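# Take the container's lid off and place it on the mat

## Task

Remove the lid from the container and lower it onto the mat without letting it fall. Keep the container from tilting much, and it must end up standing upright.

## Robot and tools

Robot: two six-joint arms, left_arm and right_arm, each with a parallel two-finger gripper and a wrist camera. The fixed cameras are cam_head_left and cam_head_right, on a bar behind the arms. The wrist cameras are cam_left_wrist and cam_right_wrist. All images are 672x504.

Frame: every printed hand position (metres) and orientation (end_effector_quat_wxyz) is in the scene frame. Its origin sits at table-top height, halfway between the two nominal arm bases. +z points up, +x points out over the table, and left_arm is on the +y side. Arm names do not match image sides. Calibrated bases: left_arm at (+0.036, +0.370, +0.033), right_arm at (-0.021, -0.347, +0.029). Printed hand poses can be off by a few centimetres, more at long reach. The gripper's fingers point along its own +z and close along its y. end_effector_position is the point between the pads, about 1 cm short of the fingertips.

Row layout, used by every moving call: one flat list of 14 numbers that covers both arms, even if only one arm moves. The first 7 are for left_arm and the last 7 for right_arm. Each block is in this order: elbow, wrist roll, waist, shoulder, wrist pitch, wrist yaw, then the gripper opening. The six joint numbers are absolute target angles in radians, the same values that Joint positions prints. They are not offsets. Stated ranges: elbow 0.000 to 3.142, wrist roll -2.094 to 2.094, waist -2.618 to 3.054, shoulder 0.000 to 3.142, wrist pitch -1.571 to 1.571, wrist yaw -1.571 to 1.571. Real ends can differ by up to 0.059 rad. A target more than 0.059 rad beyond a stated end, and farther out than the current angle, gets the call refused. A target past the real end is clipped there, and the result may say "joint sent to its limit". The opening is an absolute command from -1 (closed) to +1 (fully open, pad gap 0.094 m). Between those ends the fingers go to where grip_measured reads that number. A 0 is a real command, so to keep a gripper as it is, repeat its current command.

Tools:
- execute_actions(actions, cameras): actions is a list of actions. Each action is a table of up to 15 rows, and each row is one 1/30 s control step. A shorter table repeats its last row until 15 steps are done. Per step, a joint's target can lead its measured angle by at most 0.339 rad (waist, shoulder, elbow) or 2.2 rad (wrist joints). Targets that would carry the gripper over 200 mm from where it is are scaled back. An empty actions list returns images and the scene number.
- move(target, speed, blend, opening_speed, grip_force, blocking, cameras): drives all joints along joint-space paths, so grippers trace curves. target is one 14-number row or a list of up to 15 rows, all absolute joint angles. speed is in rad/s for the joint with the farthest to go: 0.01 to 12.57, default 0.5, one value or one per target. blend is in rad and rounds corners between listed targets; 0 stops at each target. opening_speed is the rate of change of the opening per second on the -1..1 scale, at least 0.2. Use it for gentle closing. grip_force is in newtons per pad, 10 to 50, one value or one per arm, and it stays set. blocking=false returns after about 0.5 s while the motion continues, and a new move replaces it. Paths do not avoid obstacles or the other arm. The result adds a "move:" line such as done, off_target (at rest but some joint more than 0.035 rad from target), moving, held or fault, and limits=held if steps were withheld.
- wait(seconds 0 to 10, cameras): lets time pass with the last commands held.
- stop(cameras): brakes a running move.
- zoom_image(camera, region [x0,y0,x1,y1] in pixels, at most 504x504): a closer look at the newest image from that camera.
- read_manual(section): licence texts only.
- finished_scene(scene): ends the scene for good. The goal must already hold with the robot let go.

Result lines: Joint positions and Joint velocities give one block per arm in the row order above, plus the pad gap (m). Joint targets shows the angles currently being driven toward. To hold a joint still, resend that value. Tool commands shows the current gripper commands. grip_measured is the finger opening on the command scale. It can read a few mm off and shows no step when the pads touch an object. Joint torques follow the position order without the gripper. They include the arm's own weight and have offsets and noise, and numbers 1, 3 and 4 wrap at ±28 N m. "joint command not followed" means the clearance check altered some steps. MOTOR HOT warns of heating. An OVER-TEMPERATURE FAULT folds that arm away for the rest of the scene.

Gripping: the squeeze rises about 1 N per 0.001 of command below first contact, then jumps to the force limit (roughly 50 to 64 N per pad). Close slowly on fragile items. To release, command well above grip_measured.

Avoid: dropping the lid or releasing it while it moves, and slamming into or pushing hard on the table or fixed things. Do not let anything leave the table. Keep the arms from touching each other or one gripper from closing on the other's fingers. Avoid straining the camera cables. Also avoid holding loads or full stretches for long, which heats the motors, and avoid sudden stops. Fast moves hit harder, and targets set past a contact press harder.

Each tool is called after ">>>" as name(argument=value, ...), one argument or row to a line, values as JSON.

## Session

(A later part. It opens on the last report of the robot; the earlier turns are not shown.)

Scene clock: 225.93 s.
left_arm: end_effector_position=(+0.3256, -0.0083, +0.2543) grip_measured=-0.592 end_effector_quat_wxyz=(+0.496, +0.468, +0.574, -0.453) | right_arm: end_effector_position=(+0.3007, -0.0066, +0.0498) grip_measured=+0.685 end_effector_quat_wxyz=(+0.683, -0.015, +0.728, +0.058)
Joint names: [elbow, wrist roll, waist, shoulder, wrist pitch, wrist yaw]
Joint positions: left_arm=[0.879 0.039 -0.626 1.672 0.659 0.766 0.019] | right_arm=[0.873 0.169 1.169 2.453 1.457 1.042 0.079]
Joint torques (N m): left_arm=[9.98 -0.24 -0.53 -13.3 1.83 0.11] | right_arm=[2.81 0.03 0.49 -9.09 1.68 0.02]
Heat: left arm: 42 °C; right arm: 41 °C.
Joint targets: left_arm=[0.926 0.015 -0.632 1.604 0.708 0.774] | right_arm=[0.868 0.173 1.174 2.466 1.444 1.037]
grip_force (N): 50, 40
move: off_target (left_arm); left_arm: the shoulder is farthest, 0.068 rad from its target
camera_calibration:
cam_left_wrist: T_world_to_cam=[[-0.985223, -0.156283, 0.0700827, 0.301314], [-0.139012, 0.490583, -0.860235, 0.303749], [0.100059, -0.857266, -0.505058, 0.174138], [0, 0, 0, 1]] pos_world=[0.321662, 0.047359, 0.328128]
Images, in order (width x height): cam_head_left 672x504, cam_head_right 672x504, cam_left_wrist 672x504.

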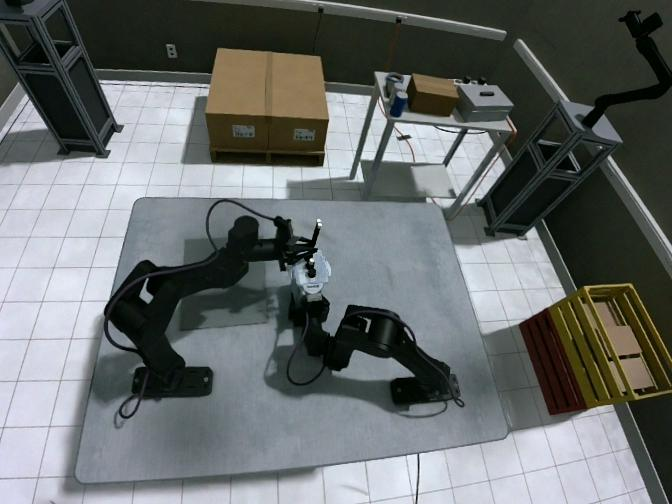

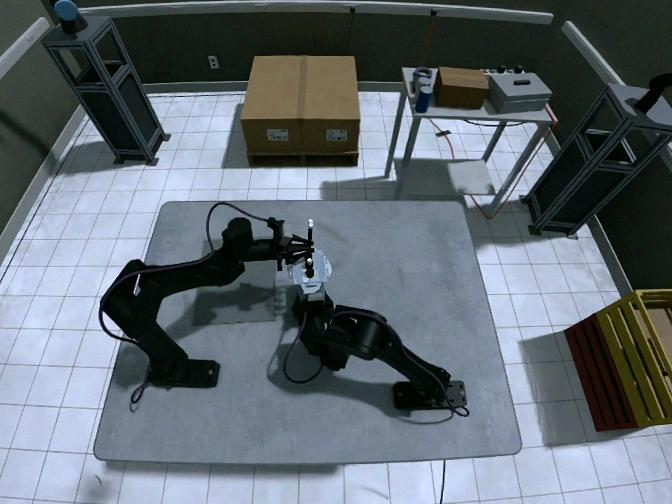

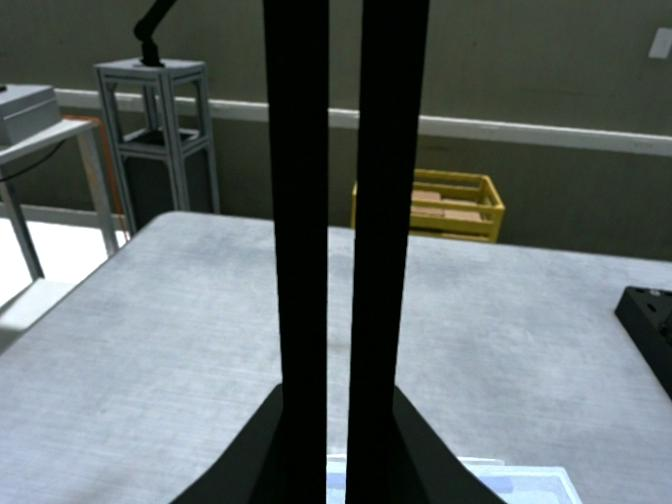

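>>> move(
  target=[
    [0.926, 0.0, -0.632, 1.58, 0.80, 0.774, -0.68, 0.868, 0.173, 1.174, 2.466, 1.444, 1.037, 0.3],
  ],
  speed=0.1,
  cameras=["cam_left_wrist", "cam_head_right","cam_head_left"],
)

>>> zoom_image(
  camera="cam_head_right",
  region=[260, 210, 360, 310],
)

>>> zoom_image(
  camera="cam_head_left",
  region=[260, 210, 360, 310],
)

Scene clock: 227.57 s.
left_arm: end_effector_position=(+0.3243, -0.0073, +0.2753) grip_measured=-0.592 end_effector_quat_wxyz=(+0.519, +0.464, +0.552, -0.457) | right_arm: end_effector_position=(+0.3007, -0.0066, +0.0498) grip_measured=+0.685 end_effector_quat_wxyz=(+0.683, -0.015, +0.728, +0.058)
Joint names: [elbow, wrist roll, waist, shoulder, wrist pitch, wrist yaw]
Joint positions: left_arm=[0.879 0.018 -0.626 1.648 0.711 0.766 0.019] | right_arm=[0.873 0.169 1.169 2.453 1.457 1.042 0.079]
Joint torques (N m): left_arm=[9.96 -0.2 -0.64 -13.09 2.24 0.14] | right_arm=[2.8 0.04 0.47 -9.07 1.67 0.02]
Heat: left arm: 42 °C; right arm: 41 °C.
Joint targets: left_arm=[0.926 0.000 -0.632 1.580 0.800 0.774] | right_arm=[0.868 0.173 1.174 2.466 1.444 1.037]
grip_force (N): 50, 40
move: off_target (left_arm); left_arm: the wrist pitch is farthest, 0.089 rad from its target
camera_calibration:
cam_left_wrist: T_world_to_cam=[[-0.987164, -0.155064, 0.0382302, 0.308145], [-0.104602, 0.44687, -0.888462, 0.317458], [0.120685, -0.881057, -0.457355, 0.16581], [0, 0, 0, 1]] pos_world=[0.317386, 0.0520075, 0.346103]
Images, in order (width x height): cam_head_left 672x504, cam_head_right 672x504, cam_left_wrist 672x504.

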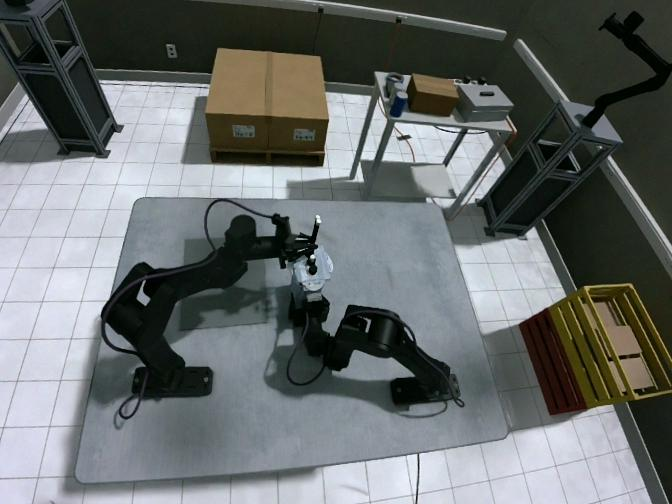

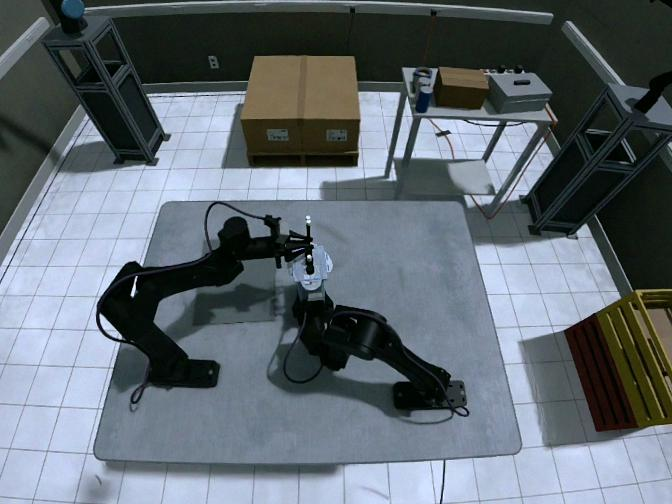

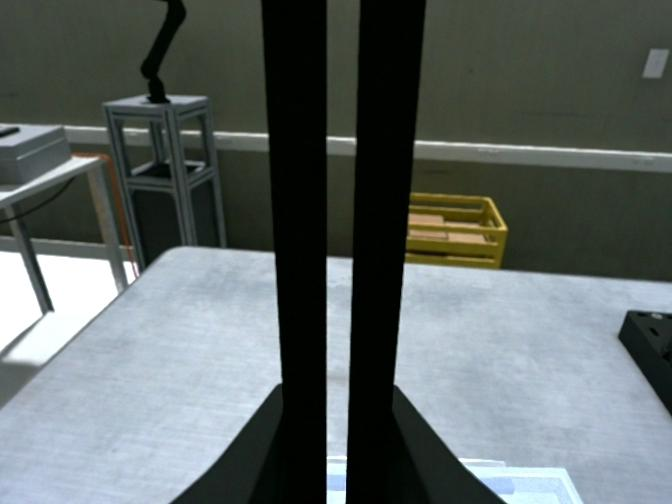

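Scaled by 5.040 from the camera's 672x504 image, which has a finer 960x720 frame.

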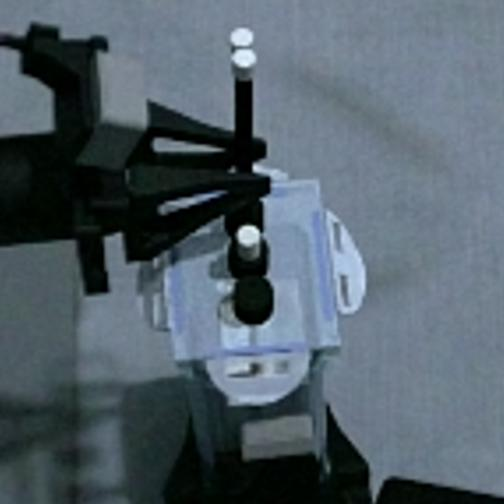

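Scaled by 5.040 from the camera's 672x504 image, which has a finer 960x720 frame.

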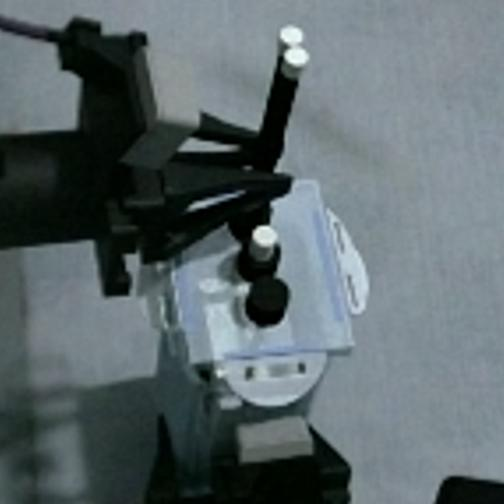

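>>> move(
  target=[
    [0.953, 0.0, -0.632, 1.559, 0.775, 0.774, -0.68, 0.868, 0.173, 1.174, 2.466, 1.444, 1.037, 0.3],
    [1.09, 0.0, -0.632, 1.484, 0.559, 0.774, -0.68, 0.868, 0.173, 1.174, 2.466, 1.444, 1.037, 0.3],
  ],
  speed=0.15,
  blend=0.02,
  cameras=["cam_head_right","cam_head_left"],
)

>>> zoom_image(
  camera="cam_head_right",
  region=[260, 190, 360, 310],
)

>>> zoom_image(
  camera="cam_head_left",
  region=[260, 190, 360, 310],
)

Scene clock: 230.03 s.
left_arm: end_effector_position=(+0.3226, -0.0071, +0.3420) grip_measured=-0.592 end_effector_quat_wxyz=(+0.528, +0.465, +0.542, -0.461) | right_arm: end_effector_position=(+0.3007, -0.0066, +0.0498) grip_measured=+0.685 end_effector_quat_wxyz=(+0.683, -0.015, +0.728, +0.058)
Joint names: [elbow, wrist roll, waist, shoulder, wrist pitch, wrist yaw]
Joint positions: left_arm=[1.036 0.009 -0.626 1.549 0.487 0.773 0.019] | right_arm=[0.873 0.169 1.169 2.453 1.457 1.042 0.079]
Joint torques (N m): left_arm=[11.04 -0.14 -0.5 -12.48 2.06 0.01] | right_arm=[2.8 0.03 0.49 -9.1 1.68 0.01]
Heat: left arm: 43 °C; right arm: 41 °C.
Joint targets: left_arm=[1.090 0.000 -0.632 1.484 0.559 0.774] | right_arm=[0.868 0.173 1.174 2.466 1.444 1.037]
grip_force (N): 50, 40
move: off_target (left_arm); blend cut to 0.0135 rad at target 1; left_arm: the wrist pitch is farthest, 0.072 rad from its target
Images, in order (width x height): cam_head_left 672x504, cam_head_right 672x504.

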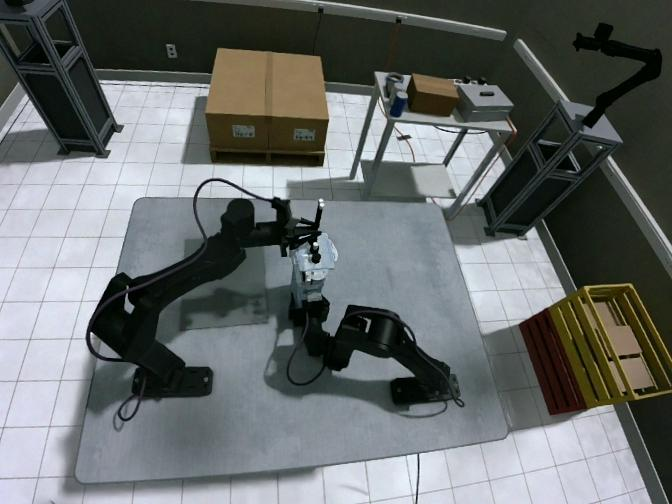

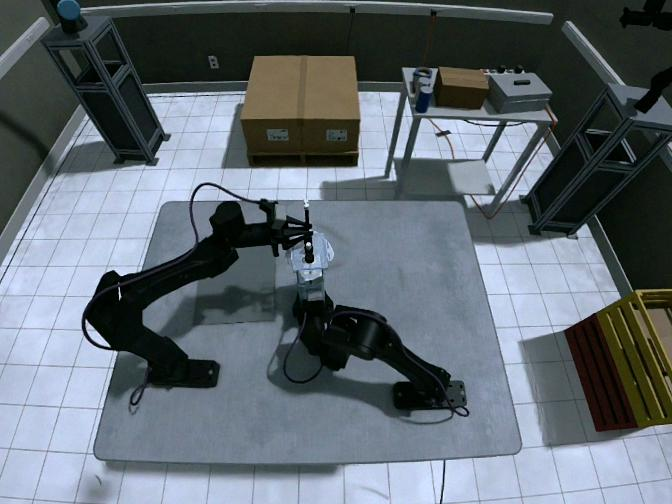

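Scaled by 4.200 from the camera's 672x504 image, which has a finer 960x720 frame.

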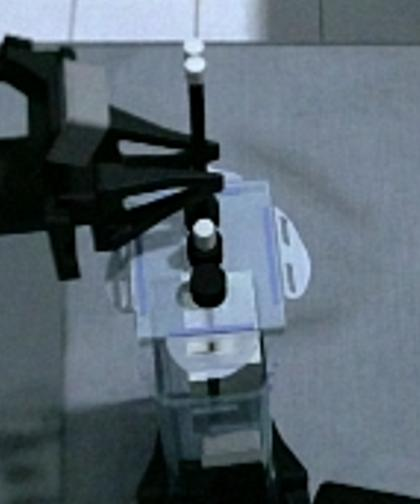

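Scaled by 4.200 from the camera's 672x504 image, which has a finer 960x720 frame.

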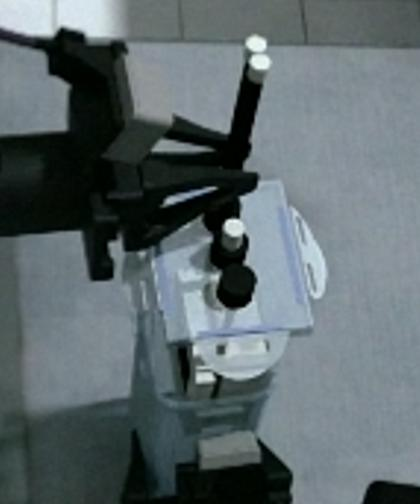

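>>> move(
  target=[
    [1.259, 0.0, -0.632, 1.451, 0.365, 0.774, -0.68, 0.868, 0.173, 1.174, 2.466, 1.444, 1.037, 0.3],
    [1.435, 0.0, -0.632, 1.452, 0.205, 0.774, -0.68, 0.868, 0.173, 1.174, 2.466, 1.444, 1.037, 0.3],
  ],
  speed=0.15,
  blend=0.02,
  cameras=["cam_head_right","cam_head_left"],
)

>>> zoom_image(
  camera="cam_head_right",
  region=[250, 160, 370, 310],
)

>>> zoom_image(
  camera="cam_head_left",
  region=[250, 160, 370, 310],
)

Scene clock: 236.17 s.
left_arm: end_effector_position=(+0.3228, -0.0073, +0.4386) grip_measured=-0.592 end_effector_quat_wxyz=(+0.534, +0.465, +0.536, -0.461) | right_arm: end_effector_position=(+0.3007, -0.0066, +0.0498) grip_measured=+0.685 end_effector_quat_wxyz=(+0.683, -0.015, +0.728, +0.058)
Joint names: [elbow, wrist roll, waist, shoulder, wrist pitch, wrist yaw]
Joint positions: left_arm=[1.381 0.009 -0.626 1.52 0.13 0.773 0.019] | right_arm=[0.873 0.169 1.169 2.453 1.457 1.042 0.079]
Joint torques (N m): left_arm=[11.03 -0.08 -0.61 -12.56 2.09 0.05] | right_arm=[2.78 0.04 0.46 -9.1 1.67 0.02]
Heat: left arm: 45 °C; right arm: 41 °C.
Joint targets: left_arm=[1.435 0.000 -0.632 1.452 0.205 0.774] | right_arm=[0.868 0.173 1.174 2.466 1.444 1.037]
grip_force (N): 50, 40
move: off_target (left_arm); left_arm: the wrist pitch is farthest, 0.075 rad from its target
Images, in order (width x height): cam_head_left 672x504, cam_head_right 672x504.

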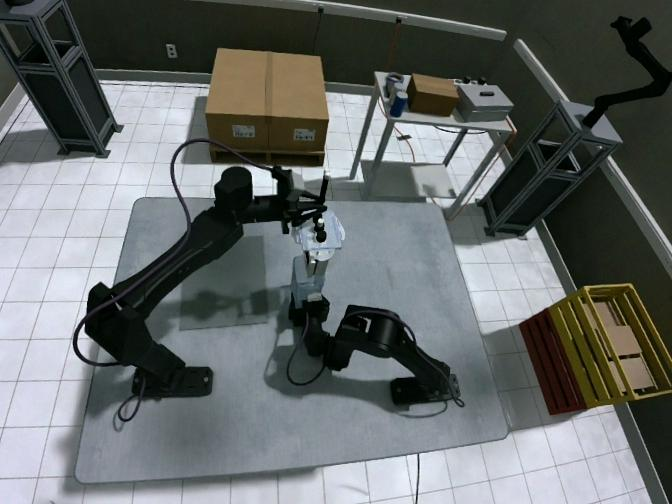

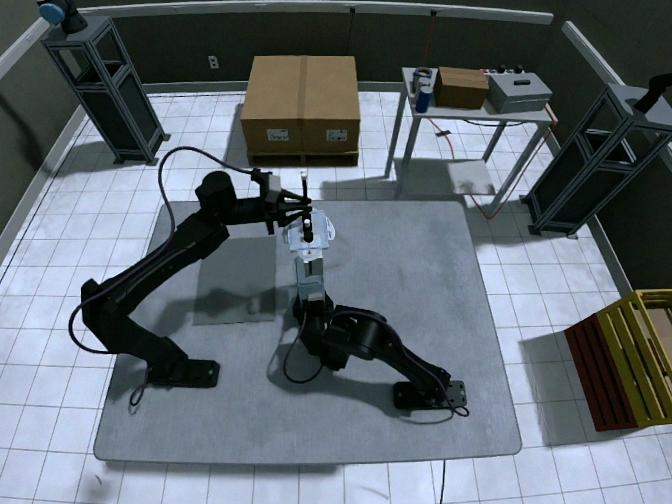

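Scaled by 3.360 from the camera's 672x504 image, which has a finer 960x720 frame.

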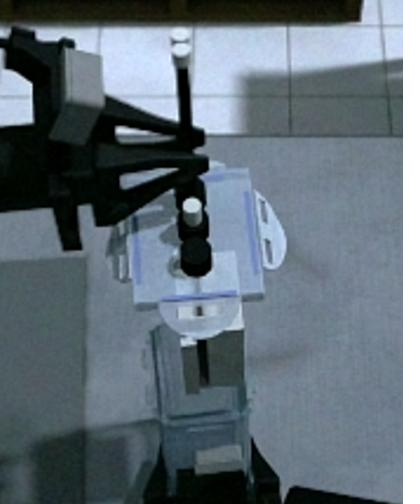

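Scaled by 3.360 from the camera's 672x504 image, which has a finer 960x720 frame.

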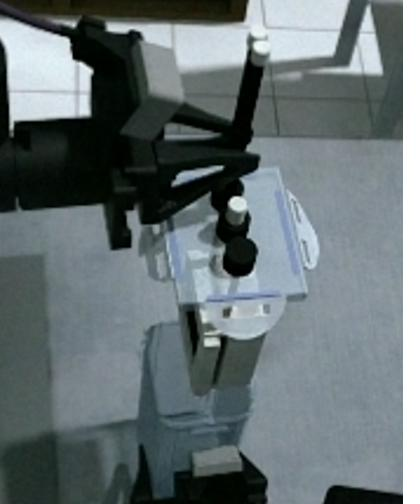

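>>> move(
  target=[
    [1.435, 0.0, 0.04, 1.452, 0.205, 0.774, -0.68, 0.868, 0.173, 1.174, 2.466, 1.444, 1.037, 0.3],
  ],
  speed=0.4,
  cameras=["cam_head_right","cam_head_left"],
)

Scene clock: 239.03 s.
left_arm: end_effector_position=(+0.4953, +0.2517, +0.4381) grip_measured=-0.592 end_effector_quat_wxyz=(+0.655, +0.263, +0.660, -0.260) | right_arm: end_effector_position=(+0.3007, -0.0066, +0.0498) grip_measured=+0.685 end_effector_quat_wxyz=(+0.683, -0.015, +0.728, +0.058)
Joint names: [elbow, wrist roll, waist, shoulder, wrist pitch, wrist yaw]
Joint positions: left_arm=[1.381 0.009 0.042 1.52 0.128 0.77 0.019] | right_arm=[0.873 0.169 1.169 2.453 1.457 1.042 0.079]
Joint torques (N m): left_arm=[11.22 -0.12 -0.17 -12.48 2.16 -0.05] | right_arm=[2.8 0.03 0.47 -9.1 1.67 0.02]
Heat: left arm: 46 °C; right arm: 41 °C.
Joint targets: left_arm=[1.435 0.000 0.040 1.452 0.205 0.774] | right_arm=[0.868 0.173 1.174 2.466 1.444 1.037]
grip_force (N): 50, 40
move: off_target (left_arm); left_arm: the wrist pitch is farthest, 0.077 rad from its target
Images, in order (width x height): cam_head_left 672x504, cam_head_right 672x504.

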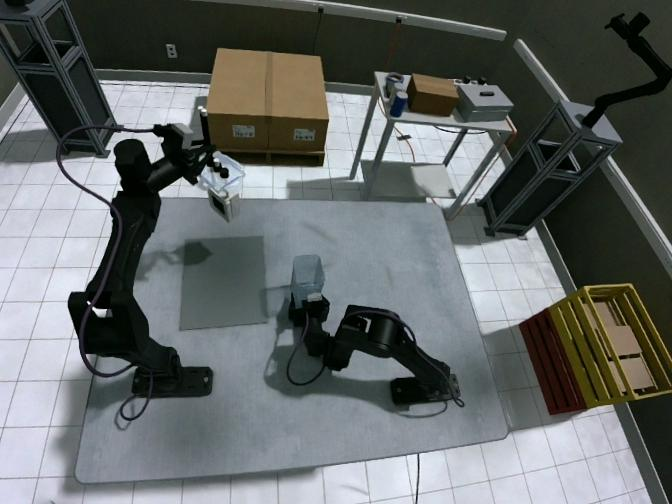

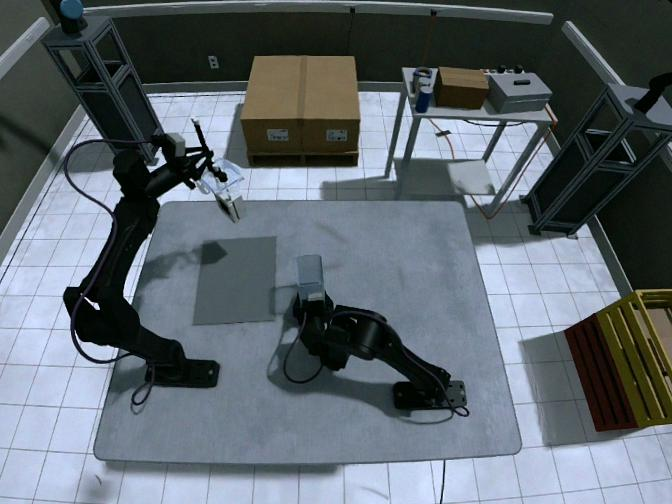

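>>> move(
  target=[
    [1.145, 0.0, 0.04, 1.41, 0.434, 0.774, -0.68, 0.868, 0.173, 1.174, 2.466, 1.444, 1.037, 0.3],
    [0.928, 0.0, 0.04, 1.40, 0.635, 0.774, -0.68, 0.868, 0.173, 1.174, 2.466, 1.444, 1.037, 0.3],
    [0.737, 0.0, 0.04, 1.474, 0.857, 0.774, -0.68, 0.868, 0.173, 1.174, 2.466, 1.444, 1.037, 0.3],
    [0.603, 0.0, 0.04, 1.516, 1.03, 0.774, -0.68, 0.868, 0.173, 1.174, 2.466, 1.444, 1.037, 0.3],
  ],
  speed=[0.25, 0.25, 0.25, 0.12],
  blend=0.04,
  cameras=["cam_head_right","cam_head_left","cam_left_wrist"],
)

>>> zoom_image(
  camera="cam_head_right",
  region=[180, 170, 300, 310],
)

>>> zoom_image(
  camera="cam_head_left",
  region=[170, 170, 290, 310],
)

Scene clock: 244.10 s.
left_arm: end_effector_position=(+0.4385, +0.2506, +0.2586) grip_measured=-0.592 end_effector_quat_wxyz=(+0.663, +0.267, +0.651, -0.257) | right_arm: end_effector_position=(+0.3007, -0.0066, +0.0498) grip_measured=+0.685 end_effector_quat_wxyz=(+0.683, -0.015, +0.728, +0.058)
Joint names: [elbow, wrist roll, waist, shoulder, wrist pitch, wrist yaw]
Joint positions: left_arm=[0.592 0.009 0.042 1.515 0.937 0.772 0.019] | right_arm=[0.873 0.169 1.169 2.453 1.457 1.042 0.079]
Joint torques (N m): left_arm=[6.79 -0.11 -0.14 -5.7 2.28 0.02] | right_arm=[2.78 0.03 0.47 -9.16 1.68 0.02]
Heat: left arm: 47 °C; right arm: 41 °C.
Joint targets: left_arm=[0.603 0.000 0.040 1.516 1.030 0.774] | right_arm=[0.868 0.173 1.174 2.466 1.444 1.037]
grip_force (N): 50, 40
move: off_target (left_arm); left_arm: the wrist pitch is farthest, 0.093 rad from its target
camera_calibration:
cam_left_wrist: T_world_to_cam=[[-0.684528, -0.728979, -0.00326764, 0.483405], [-0.297041, 0.283016, -0.911959, 0.330837], [0.665723, -0.623291, -0.410269, 0.0557971], [0, 0, 0, 1]] pos_world=[0.392031, 0.293538, 0.326181]
Images, in order (width x height): cam_head_left 672x504, cam_head_right 672x504, cam_left_wrist 672x504.

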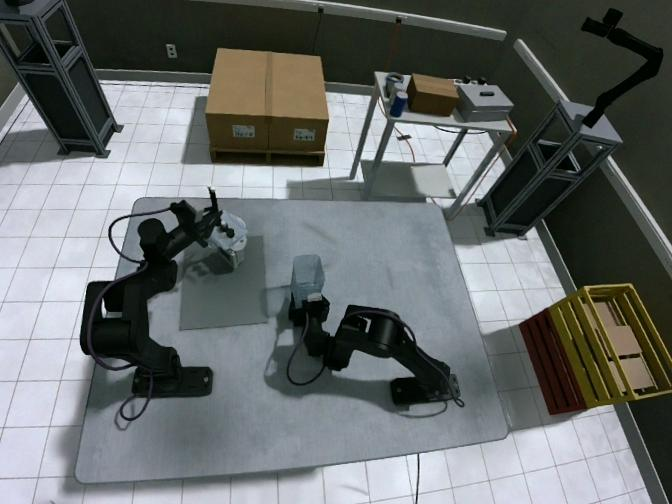

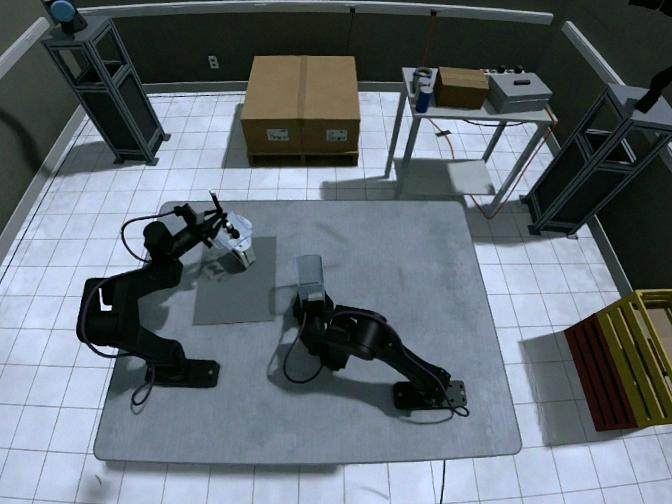

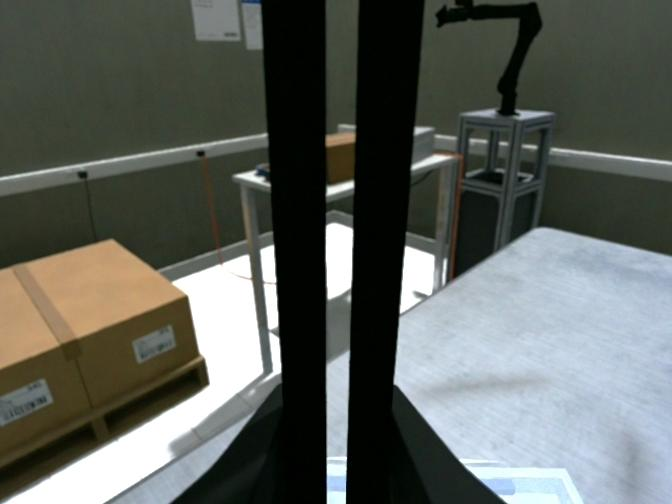

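Scaled by 3.600 from the camera's 672x504 image, which has a finer 960x720 frame.

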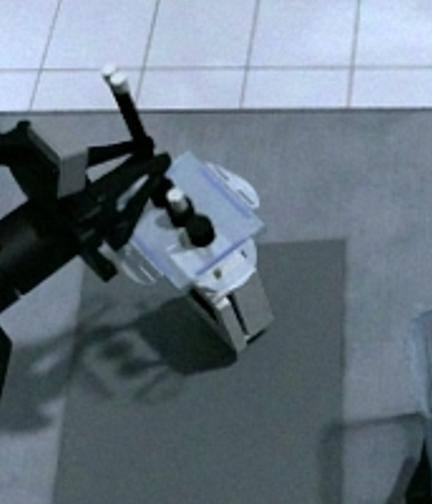

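Scaled by 3.600 from the camera's 672x504 image, which has a finer 960x720 frame.

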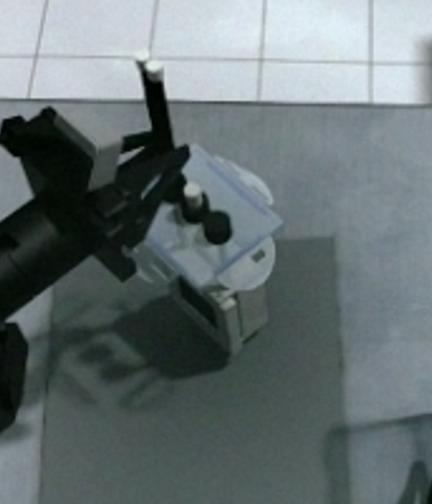

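>>> move(
  target=[
    [0.563, 0.0, 0.04, 1.587, 1.12, 0.774, -0.68, 0.868, 0.173, 1.174, 2.466, 1.444, 1.037, 0.3],
  ],
  speed=0.06,
)

Scene clock: 246.23 s.
left_arm: end_effector_position=(+0.4386, +0.2505, +0.2390) grip_measured=-0.592 end_effector_quat_wxyz=(+0.661, +0.266, +0.652, -0.258) | right_arm: end_effector_position=(+0.3007, -0.0066, +0.0498) grip_measured=+0.685 end_effector_quat_wxyz=(+0.683, -0.015, +0.728, +0.058)
Joint names: [elbow, wrist roll, waist, shoulder, wrist pitch, wrist yaw]
Joint positions: left_arm=[0.557 0.007 0.042 1.581 1.035 0.773 0.019] | right_arm=[0.873 0.169 1.169 2.453 1.457 1.042 0.079]
Joint torques (N m): left_arm=[5.86 -0.09 -0.2 -5.74 2.16 0.03] | right_arm=[2.78 0.04 0.47 -9.07 1.67 0.03]
Heat: left arm: 48 °C; right arm: 41 °C.
Joint targets: left_arm=[0.563 0.000 0.040 1.587 1.120 0.774] | right_arm=[0.868 0.173 1.174 2.466 1.444 1.037]
grip_force (N): 50, 40
move: off_target (left_arm); left_arm: the wrist pitch is farthest, 0.085 rad from its target

>>> move(
  target=[
    [0.554, 0.0, 0.04, 1.607, 1.146, 0.774, -0.68, 0.868, 0.173, 1.174, 2.466, 1.444, 1.037, 0.3],
  ],
  speed=0.04,
)

>>> move(
  target=[
    [0.549, 0.0, 0.04, 1.619, 1.163, 0.774, -0.68, 0.868, 0.173, 1.174, 2.466, 1.444, 1.037, 0.3],
  ],
  speed=0.04,
  cameras=["cam_head_left"],
)

>>> zoom_image(
  camera="cam_head_left",
  region=[170, 170, 290, 310],
)

Scene clock: 247.30 s.
left_arm: end_effector_position=(+0.4385, +0.2500, +0.2388) grip_measured=-0.592 end_effector_quat_wxyz=(+0.665, +0.267, +0.647, -0.260) | right_arm: end_effector_position=(+0.3007, -0.0066, +0.0498) grip_measured=+0.685 end_effector_quat_wxyz=(+0.683, -0.015, +0.728, +0.058)
Joint names: [elbow, wrist roll, waist, shoulder, wrist pitch, wrist yaw]
Joint positions: left_arm=[0.551 0 0.042 1.597 1.075 0.777 0.019] | right_arm=[0.873 0.169 1.169 2.453 1.457 1.042 0.079]
Joint torques (N m): left_arm=[5.52 0 0.02 -5.3 2.02 -0.04] | right_arm=[2.78 0.03 0.47 -9.09 1.68 0.02]
Heat: left arm: 48 °C; right arm: 41 °C.
Joint targets: left_arm=[0.554 0.000 0.040 1.607 1.146 0.774] | right_arm=[0.868 0.173 1.174 2.466 1.444 1.037]
grip_force (N): 50, 40
move: off_target (left_arm); left_arm: the wrist pitch is farthest, 0.071 rad from its target

Scene clock: 248.10 s.
left_arm: end_effector_position=(+0.4384, +0.2498, +0.2388) grip_measured=-0.592 end_effector_quat_wxyz=(+0.668, +0.268, +0.643, -0.260) | right_arm: end_effector_position=(+0.3007, -0.0066, +0.0498) grip_measured=+0.685 end_effector_quat_wxyz=(+0.683, -0.015, +0.728, +0.058)
Joint names: [elbow, wrist roll, waist, shoulder, wrist pitch, wrist yaw]
Joint positions: left_arm=[0.548 -0.005 0.042 1.607 1.099 0.779 0.019] | right_arm=[0.873 0.169 1.169 2.453 1.457 1.042 0.079]
Joint torques (N m): left_arm=[5.65 0.05 -0.38 -5.35 1.95 -0.03] | right_arm=[2.81 0.02 0.47 -9.07 1.67 0.02]
Heat: left arm: 48 °C; right arm: 41 °C.
Joint targets: left_arm=[0.549 0.000 0.040 1.619 1.163 0.774] | right_arm=[0.868 0.173 1.174 2.466 1.444 1.037]
grip_force (N): 50, 40
move: off_target (left_arm); left_arm: the wrist pitch is farthest, 0.064 rad from its target
Images, in order (width x height): cam_head_left 672x504.

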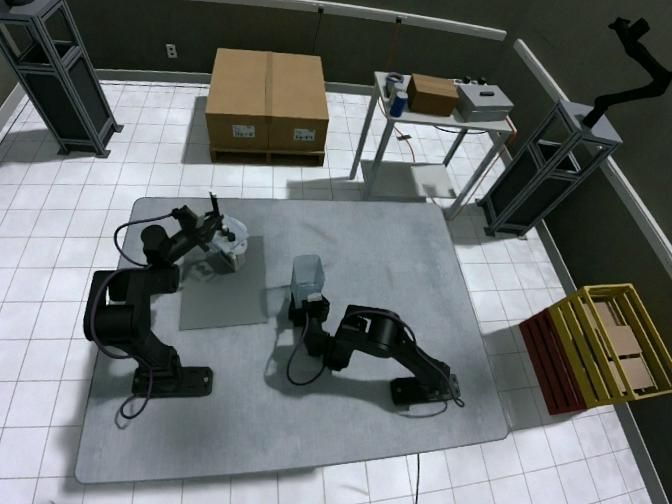

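Scaled by 3.600 from the camera's 672x504 image, which has a finer 960x720 frame.

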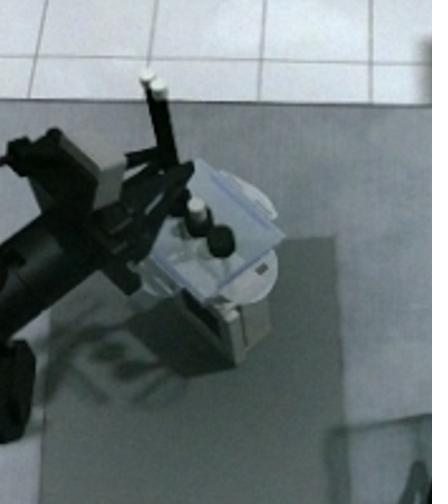

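>>> move(
  target=[
    [0.546, 0.0, 0.04, 1.65, 1.163, 0.774, -0.68, 0.868, 0.173, 1.174, 2.466, 1.444, 1.037, 0.3],
  ],
  speed=0.04,
)

Scene clock: 249.33 s.
left_arm: end_effector_position=(+0.4397, +0.2496, +0.2379) grip_measured=-0.592 end_effector_quat_wxyz=(+0.671, +0.266, +0.640, -0.263) | right_arm: end_effector_position=(+0.3007, -0.0066, +0.0498) grip_measured=+0.685 end_effector_quat_wxyz=(+0.683, -0.015, +0.728, +0.058)
Joint names: [elbow, wrist roll, waist, shoulder, wrist pitch, wrist yaw]
Joint positions: left_arm=[0.548 -0.019 0.042 1.629 1.137 0.78 0.019] | right_arm=[0.873 0.169 1.169 2.453 1.457 1.042 0.079]
Joint torques (N m): left_arm=[5.05 0.19 -0.43 -4.78 1.58 -0.11] | right_arm=[2.8 0.04 0.47 -9.06 1.68 0.02]
Heat: left arm: 48 °C; right arm: 41 °C.
Joint targets: left_arm=[0.546 0.000 0.040 1.650 1.163 0.774] | right_arm=[0.868 0.173 1.174 2.466 1.444 1.037]
grip_force (N): 50, 40
move: done

>>> wait(
  seconds=0,
  cameras=["cam_head_left","cam_head_right"],
)

>>> zoom_image(
  camera="cam_head_left",
  region=[190, 180, 270, 290],
)

>>> zoom_image(
  camera="cam_head_right",
  region=[190, 180, 270, 290],
)

Scene clock: 249.73 s.
left_arm: end_effector_position=(+0.4398, +0.2496, +0.2377) grip_measured=-0.592 end_effector_quat_wxyz=(+0.671, +0.266, +0.640, -0.263) | right_arm: end_effector_position=(+0.3007, -0.0066, +0.0498) grip_measured=+0.685 end_effector_quat_wxyz=(+0.683, -0.015, +0.728, +0.058)
Joint names: [elbow, wrist roll, waist, shoulder, wrist pitch, wrist yaw]
Joint positions: left_arm=[0.548 -0.019 0.042 1.629 1.137 0.78 0.019] | right_arm=[0.873 0.169 1.169 2.453 1.457 1.042 0.079]
Joint torques (N m): left_arm=[5.07 0.14 -0.25 -4.67 1.61 -0.09] | right_arm=[2.8 0.03 0.49 -9.1 1.67 0.02]
Heat: left arm: 48 °C; right arm: 41 °C.
Joint targets: left_arm=[0.546 0.000 0.040 1.650 1.163 0.774] | right_arm=[0.868 0.173 1.174 2.466 1.444 1.037]
Tool commands: left_gripper/opening=-0.68 right_gripper/opening=+0.3
grip_force (N): 50, 40
Images, in order (width x height): cam_head_left 672x504, cam_head_right 672x504.

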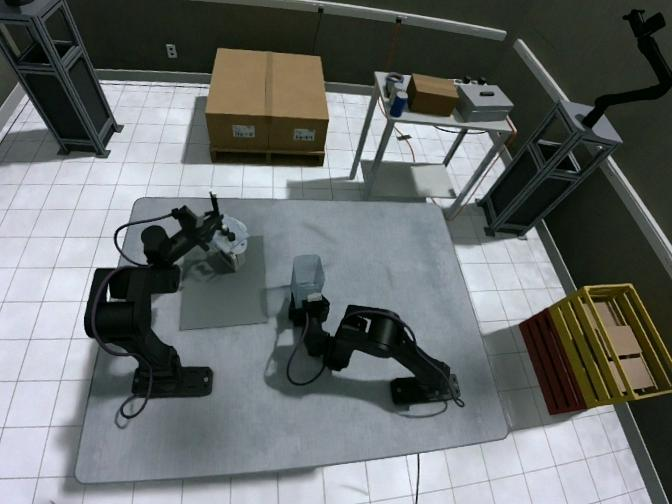

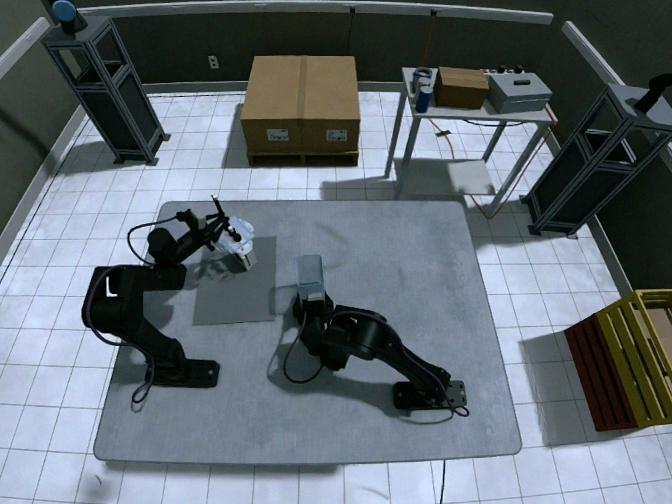

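Scaled by 4.582 from the camera's 672x504 image, which has a finer 960x720 frame.

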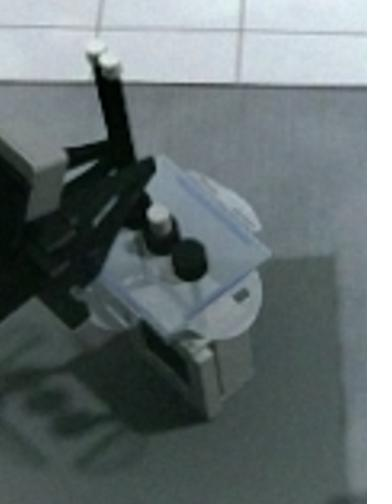

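Scaled by 4.582 from the camera's 672x504 image, which has a finer 960x720 frame.

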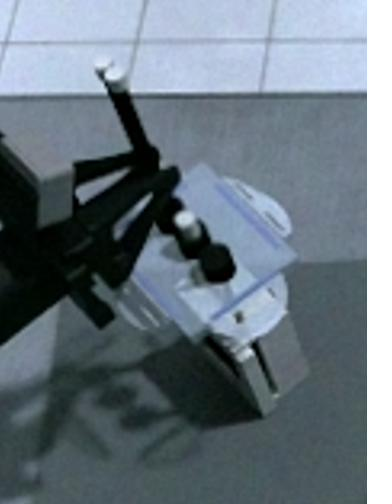

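>>> move(
  target=[
    [0.546, -0.045, 0.04, 1.66, 1.14, 0.774, -0.68, 0.868, 0.173, 1.174, 2.466, 1.444, 1.037, 0.3],
  ],
  speed=0.03,
  cameras=["cam_head_left","cam_head_right"],
)

>>> zoom_image(
  camera="cam_head_left",
  region=[190, 180, 270, 290],
)

>>> zoom_image(
  camera="cam_head_right",
  region=[190, 180, 270, 290],
)

Scene clock: 251.80 s.
left_arm: end_effector_position=(+0.4406, +0.2501, +0.2370) grip_measured=-0.592 end_effector_quat_wxyz=(+0.670, +0.259, +0.642, -0.268) | right_arm: end_effector_position=(+0.3007, -0.0066, +0.0498) grip_measured=+0.685 end_effector_quat_wxyz=(+0.683, -0.015, +0.728, +0.058)
Joint names: [elbow, wrist roll, waist, shoulder, wrist pitch, wrist yaw]
Joint positions: left_arm=[0.548 -0.038 0.042 1.635 1.144 0.776 0.019] | right_arm=[0.873 0.169 1.169 2.453 1.457 1.042 0.079]
Joint torques (N m): left_arm=[5.03 -0.12 -0.42 -4.4 1.29 -0.08] | right_arm=[2.8 0.03 0.47 -9.11 1.67 0.03]
Heat: left arm: 47 °C; right arm: 41 °C.
Joint targets: left_arm=[0.546 -0.045 0.040 1.660 1.140 0.774] | right_arm=[0.868 0.173 1.174 2.466 1.444 1.037]
grip_force (N): 50, 40
move: done
Images, in order (width x height): cam_head_left 672x504, cam_head_right 672x504.

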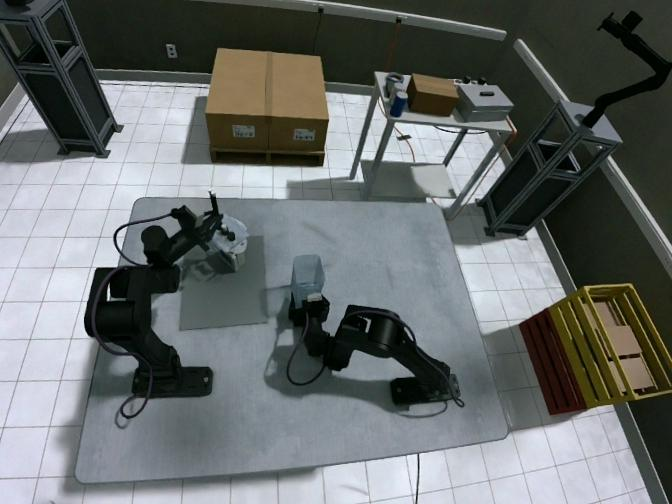

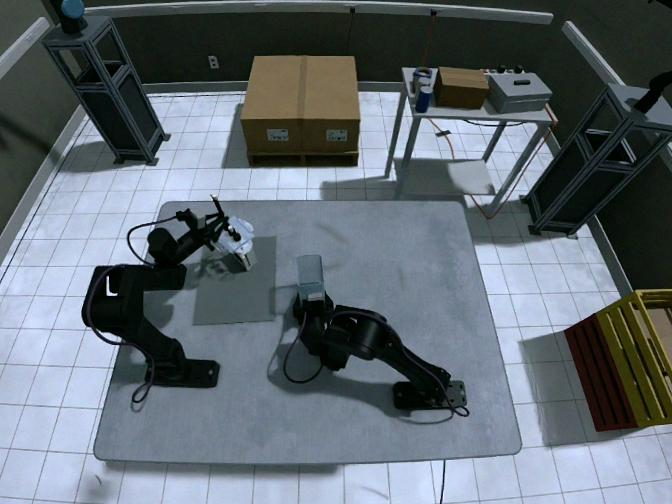

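Scaled by 4.582 from the camera's 672x504 image, which has a finer 960x720 frame.

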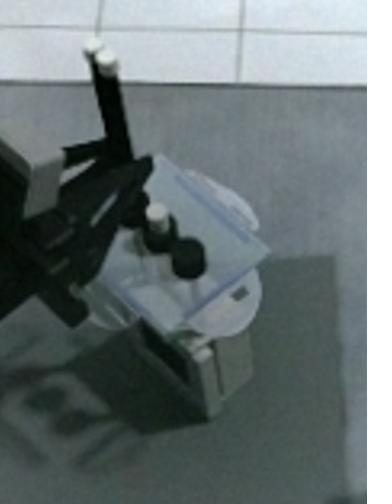

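Scaled by 4.582 from the camera's 672x504 image, which has a finer 960x720 frame.

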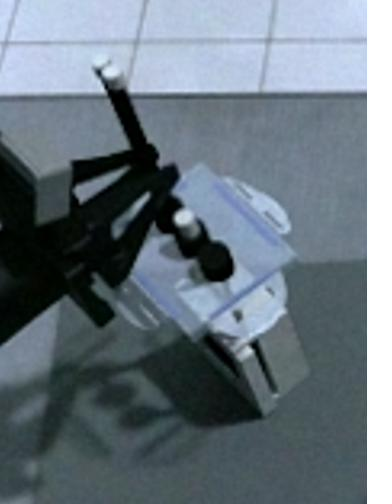

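>>> move(
  target=[
    [0.546, -0.045, 0.04, 1.66, 1.14, 0.774, -0.60, 0.868, 0.173, 1.174, 2.466, 1.444, 1.037, 0.3],
  ],
  opening_speed=0.2,
  grip_force=[15, 40],
)

>>> move(
  target=[
    [0.546, -0.045, 0.04, 1.66, 1.14, 0.774, -0.54, 0.868, 0.173, 1.174, 2.466, 1.444, 1.037, 0.3],
  ],
  opening_speed=0.2,
  cameras=["cam_head_left","cam_head_right"],
)

>>> zoom_image(
  camera="cam_head_left",
  region=[190, 180, 270, 290],
)

>>> zoom_image(
  camera="cam_head_right",
  region=[190, 180, 270, 290],
)

Scene clock: 252.57 s.
left_arm: end_effector_position=(+0.4408, +0.2502, +0.2369) grip_measured=-0.576 end_effector_quat_wxyz=(+0.670, +0.258, +0.643, -0.268) | right_arm: end_effector_position=(+0.3007, -0.0066, +0.0498) grip_measured=+0.685 end_effector_quat_wxyz=(+0.683, -0.015, +0.728, +0.058)
Joint names: [elbow, wrist roll, waist, shoulder, wrist pitch, wrist yaw]
Joint positions: left_arm=[0.548 -0.039 0.042 1.636 1.145 0.776 0.02] | right_arm=[0.873 0.169 1.169 2.453 1.457 1.042 0.079]
Joint torques (N m): left_arm=[5.2 -0.08 -0.25 -4.16 1.31 -0.05] | right_arm=[2.78 0.04 0.5 -9.07 1.67 0.02]
Heat: left arm: 47 °C; right arm: 41 °C.
Joint targets: left_arm=[0.546 -0.045 0.040 1.660 1.140 0.774] | right_arm=[0.868 0.173 1.174 2.466 1.444 1.037]
grip_force (N): 15, 40
move: done

Scene clock: 253.10 s.
left_arm: end_effector_position=(+0.4411, +0.2503, +0.2359) grip_measured=-0.542 end_effector_quat_wxyz=(+0.669, +0.257, +0.644, -0.269) | right_arm: end_effector_position=(+0.3007, -0.0066, +0.0498) grip_measured=+0.685 end_effector_quat_wxyz=(+0.683, -0.015, +0.728, +0.058)
Joint names: [elbow, wrist roll, waist, shoulder, wrist pitch, wrist yaw]
Joint positions: left_arm=[0.548 -0.04 0.042 1.639 1.146 0.775 0.022] | right_arm=[0.873 0.169 1.169 2.453 1.457 1.042 0.079]
Joint torques (N m): left_arm=[5.12 -0.04 -0.2 -4.72 1.32 -0.05] | right_arm=[2.78 0.03 0.51 -9.1 1.67 0.01]
Heat: left arm: 47 °C; right arm: 41 °C.
Joint targets: left_arm=[0.546 -0.045 0.040 1.660 1.140 0.774] | right_arm=[0.868 0.173 1.174 2.466 1.444 1.037]
grip_force (N): 15, 40
move: done
Images, in order (width x height): cam_head_left 672x504, cam_head_right 672x504.

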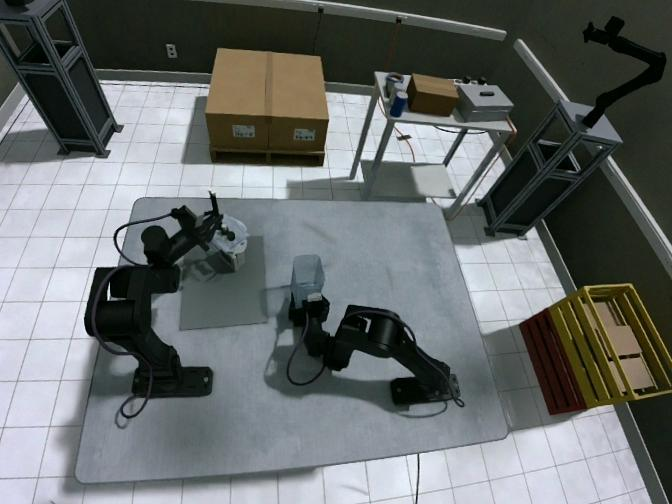

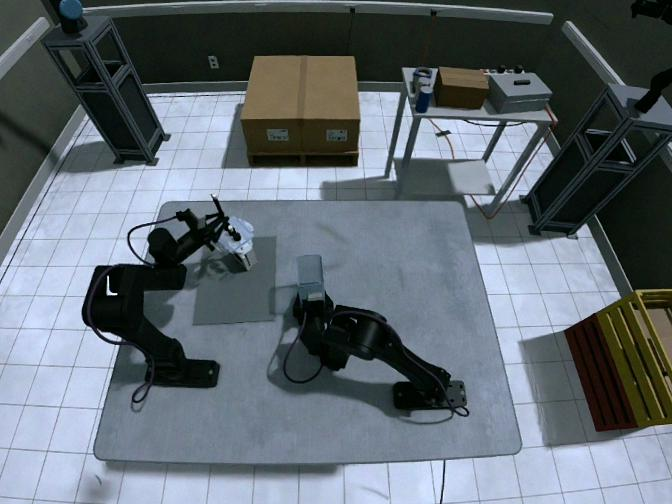

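Scaled by 4.582 from the camera's 672x504 image, which has a finer 960x720 frame.

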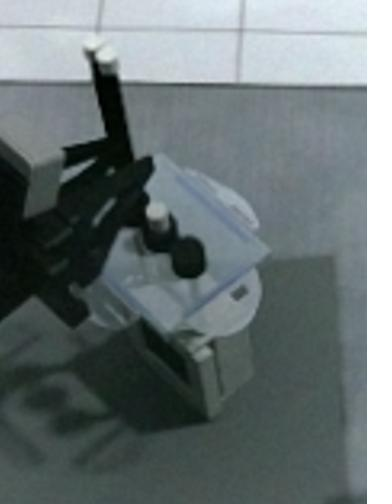

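Scaled by 4.582 from the camera's 672x504 image, which has a finer 960x720 frame.

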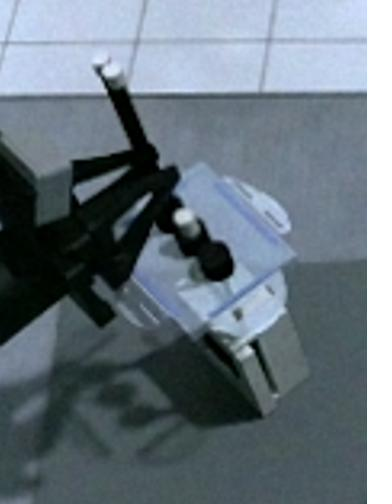

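>>> move(
  target=[
    [0.546, -0.045, 0.04, 1.66, 1.14, 0.774, -0.30, 0.868, 0.173, 1.174, 2.466, 1.444, 1.037, 0.3],
  ],
  opening_speed=0.25,
  cameras=["cam_left_wrist","cam_head_right"],
)

>>> zoom_image(
  camera="cam_head_right",
  region=[190, 180, 270, 290],
)

Scene clock: 254.37 s.
left_arm: end_effector_position=(+0.4411, +0.2503, +0.2359) grip_measured=-0.302 end_effector_quat_wxyz=(+0.669, +0.257, +0.644, -0.269) | right_arm: end_effector_position=(+0.3007, -0.0066, +0.0498) grip_measured=+0.685 end_effector_quat_wxyz=(+0.683, -0.015, +0.728, +0.058)
Joint names: [elbow, wrist roll, waist, shoulder, wrist pitch, wrist yaw]
Joint positions: left_arm=[0.548 -0.041 0.042 1.639 1.146 0.775 0.033] | right_arm=[0.873 0.169 1.169 2.453 1.457 1.042 0.079]
Joint torques (N m): left_arm=[5.05 -0.06 -0.21 -4.59 1.3 0] | right_arm=[2.8 0.03 0.46 -9.07 1.68 0.01]
Heat: left arm: 46 °C; right arm: 41 °C.
Joint targets: left_arm=[0.546 -0.045 0.040 1.660 1.140 0.774] | right_arm=[0.868 0.173 1.174 2.466 1.444 1.037]
grip_force (N): 15, 40
move: done
camera_calibration:
cam_left_wrist: T_world_to_cam=[[-0.687641, -0.725817, 0.0184607, 0.480311], [-0.290421, 0.251664, -0.923212, 0.318612], [0.665437, -0.6402, -0.383847, 0.0426361], [0, 0, 0, 1]] pos_world=[0.394441, 0.29573, 0.301645]
Images, in order (width x height): cam_head_right 672x504, cam_left_wrist 672x504.

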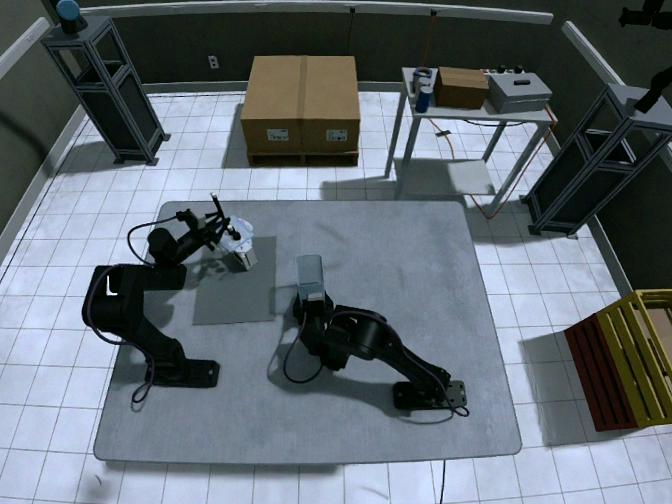

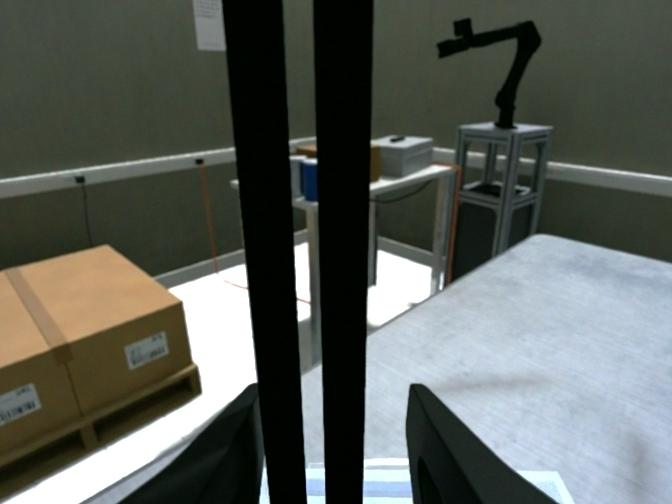

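Scaled by 4.582 from the camera's 672x504 image, which has a finer 960x720 frame.

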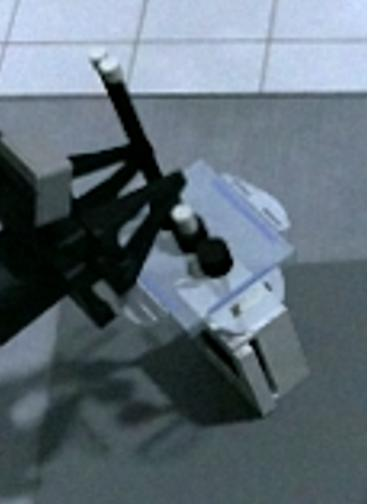

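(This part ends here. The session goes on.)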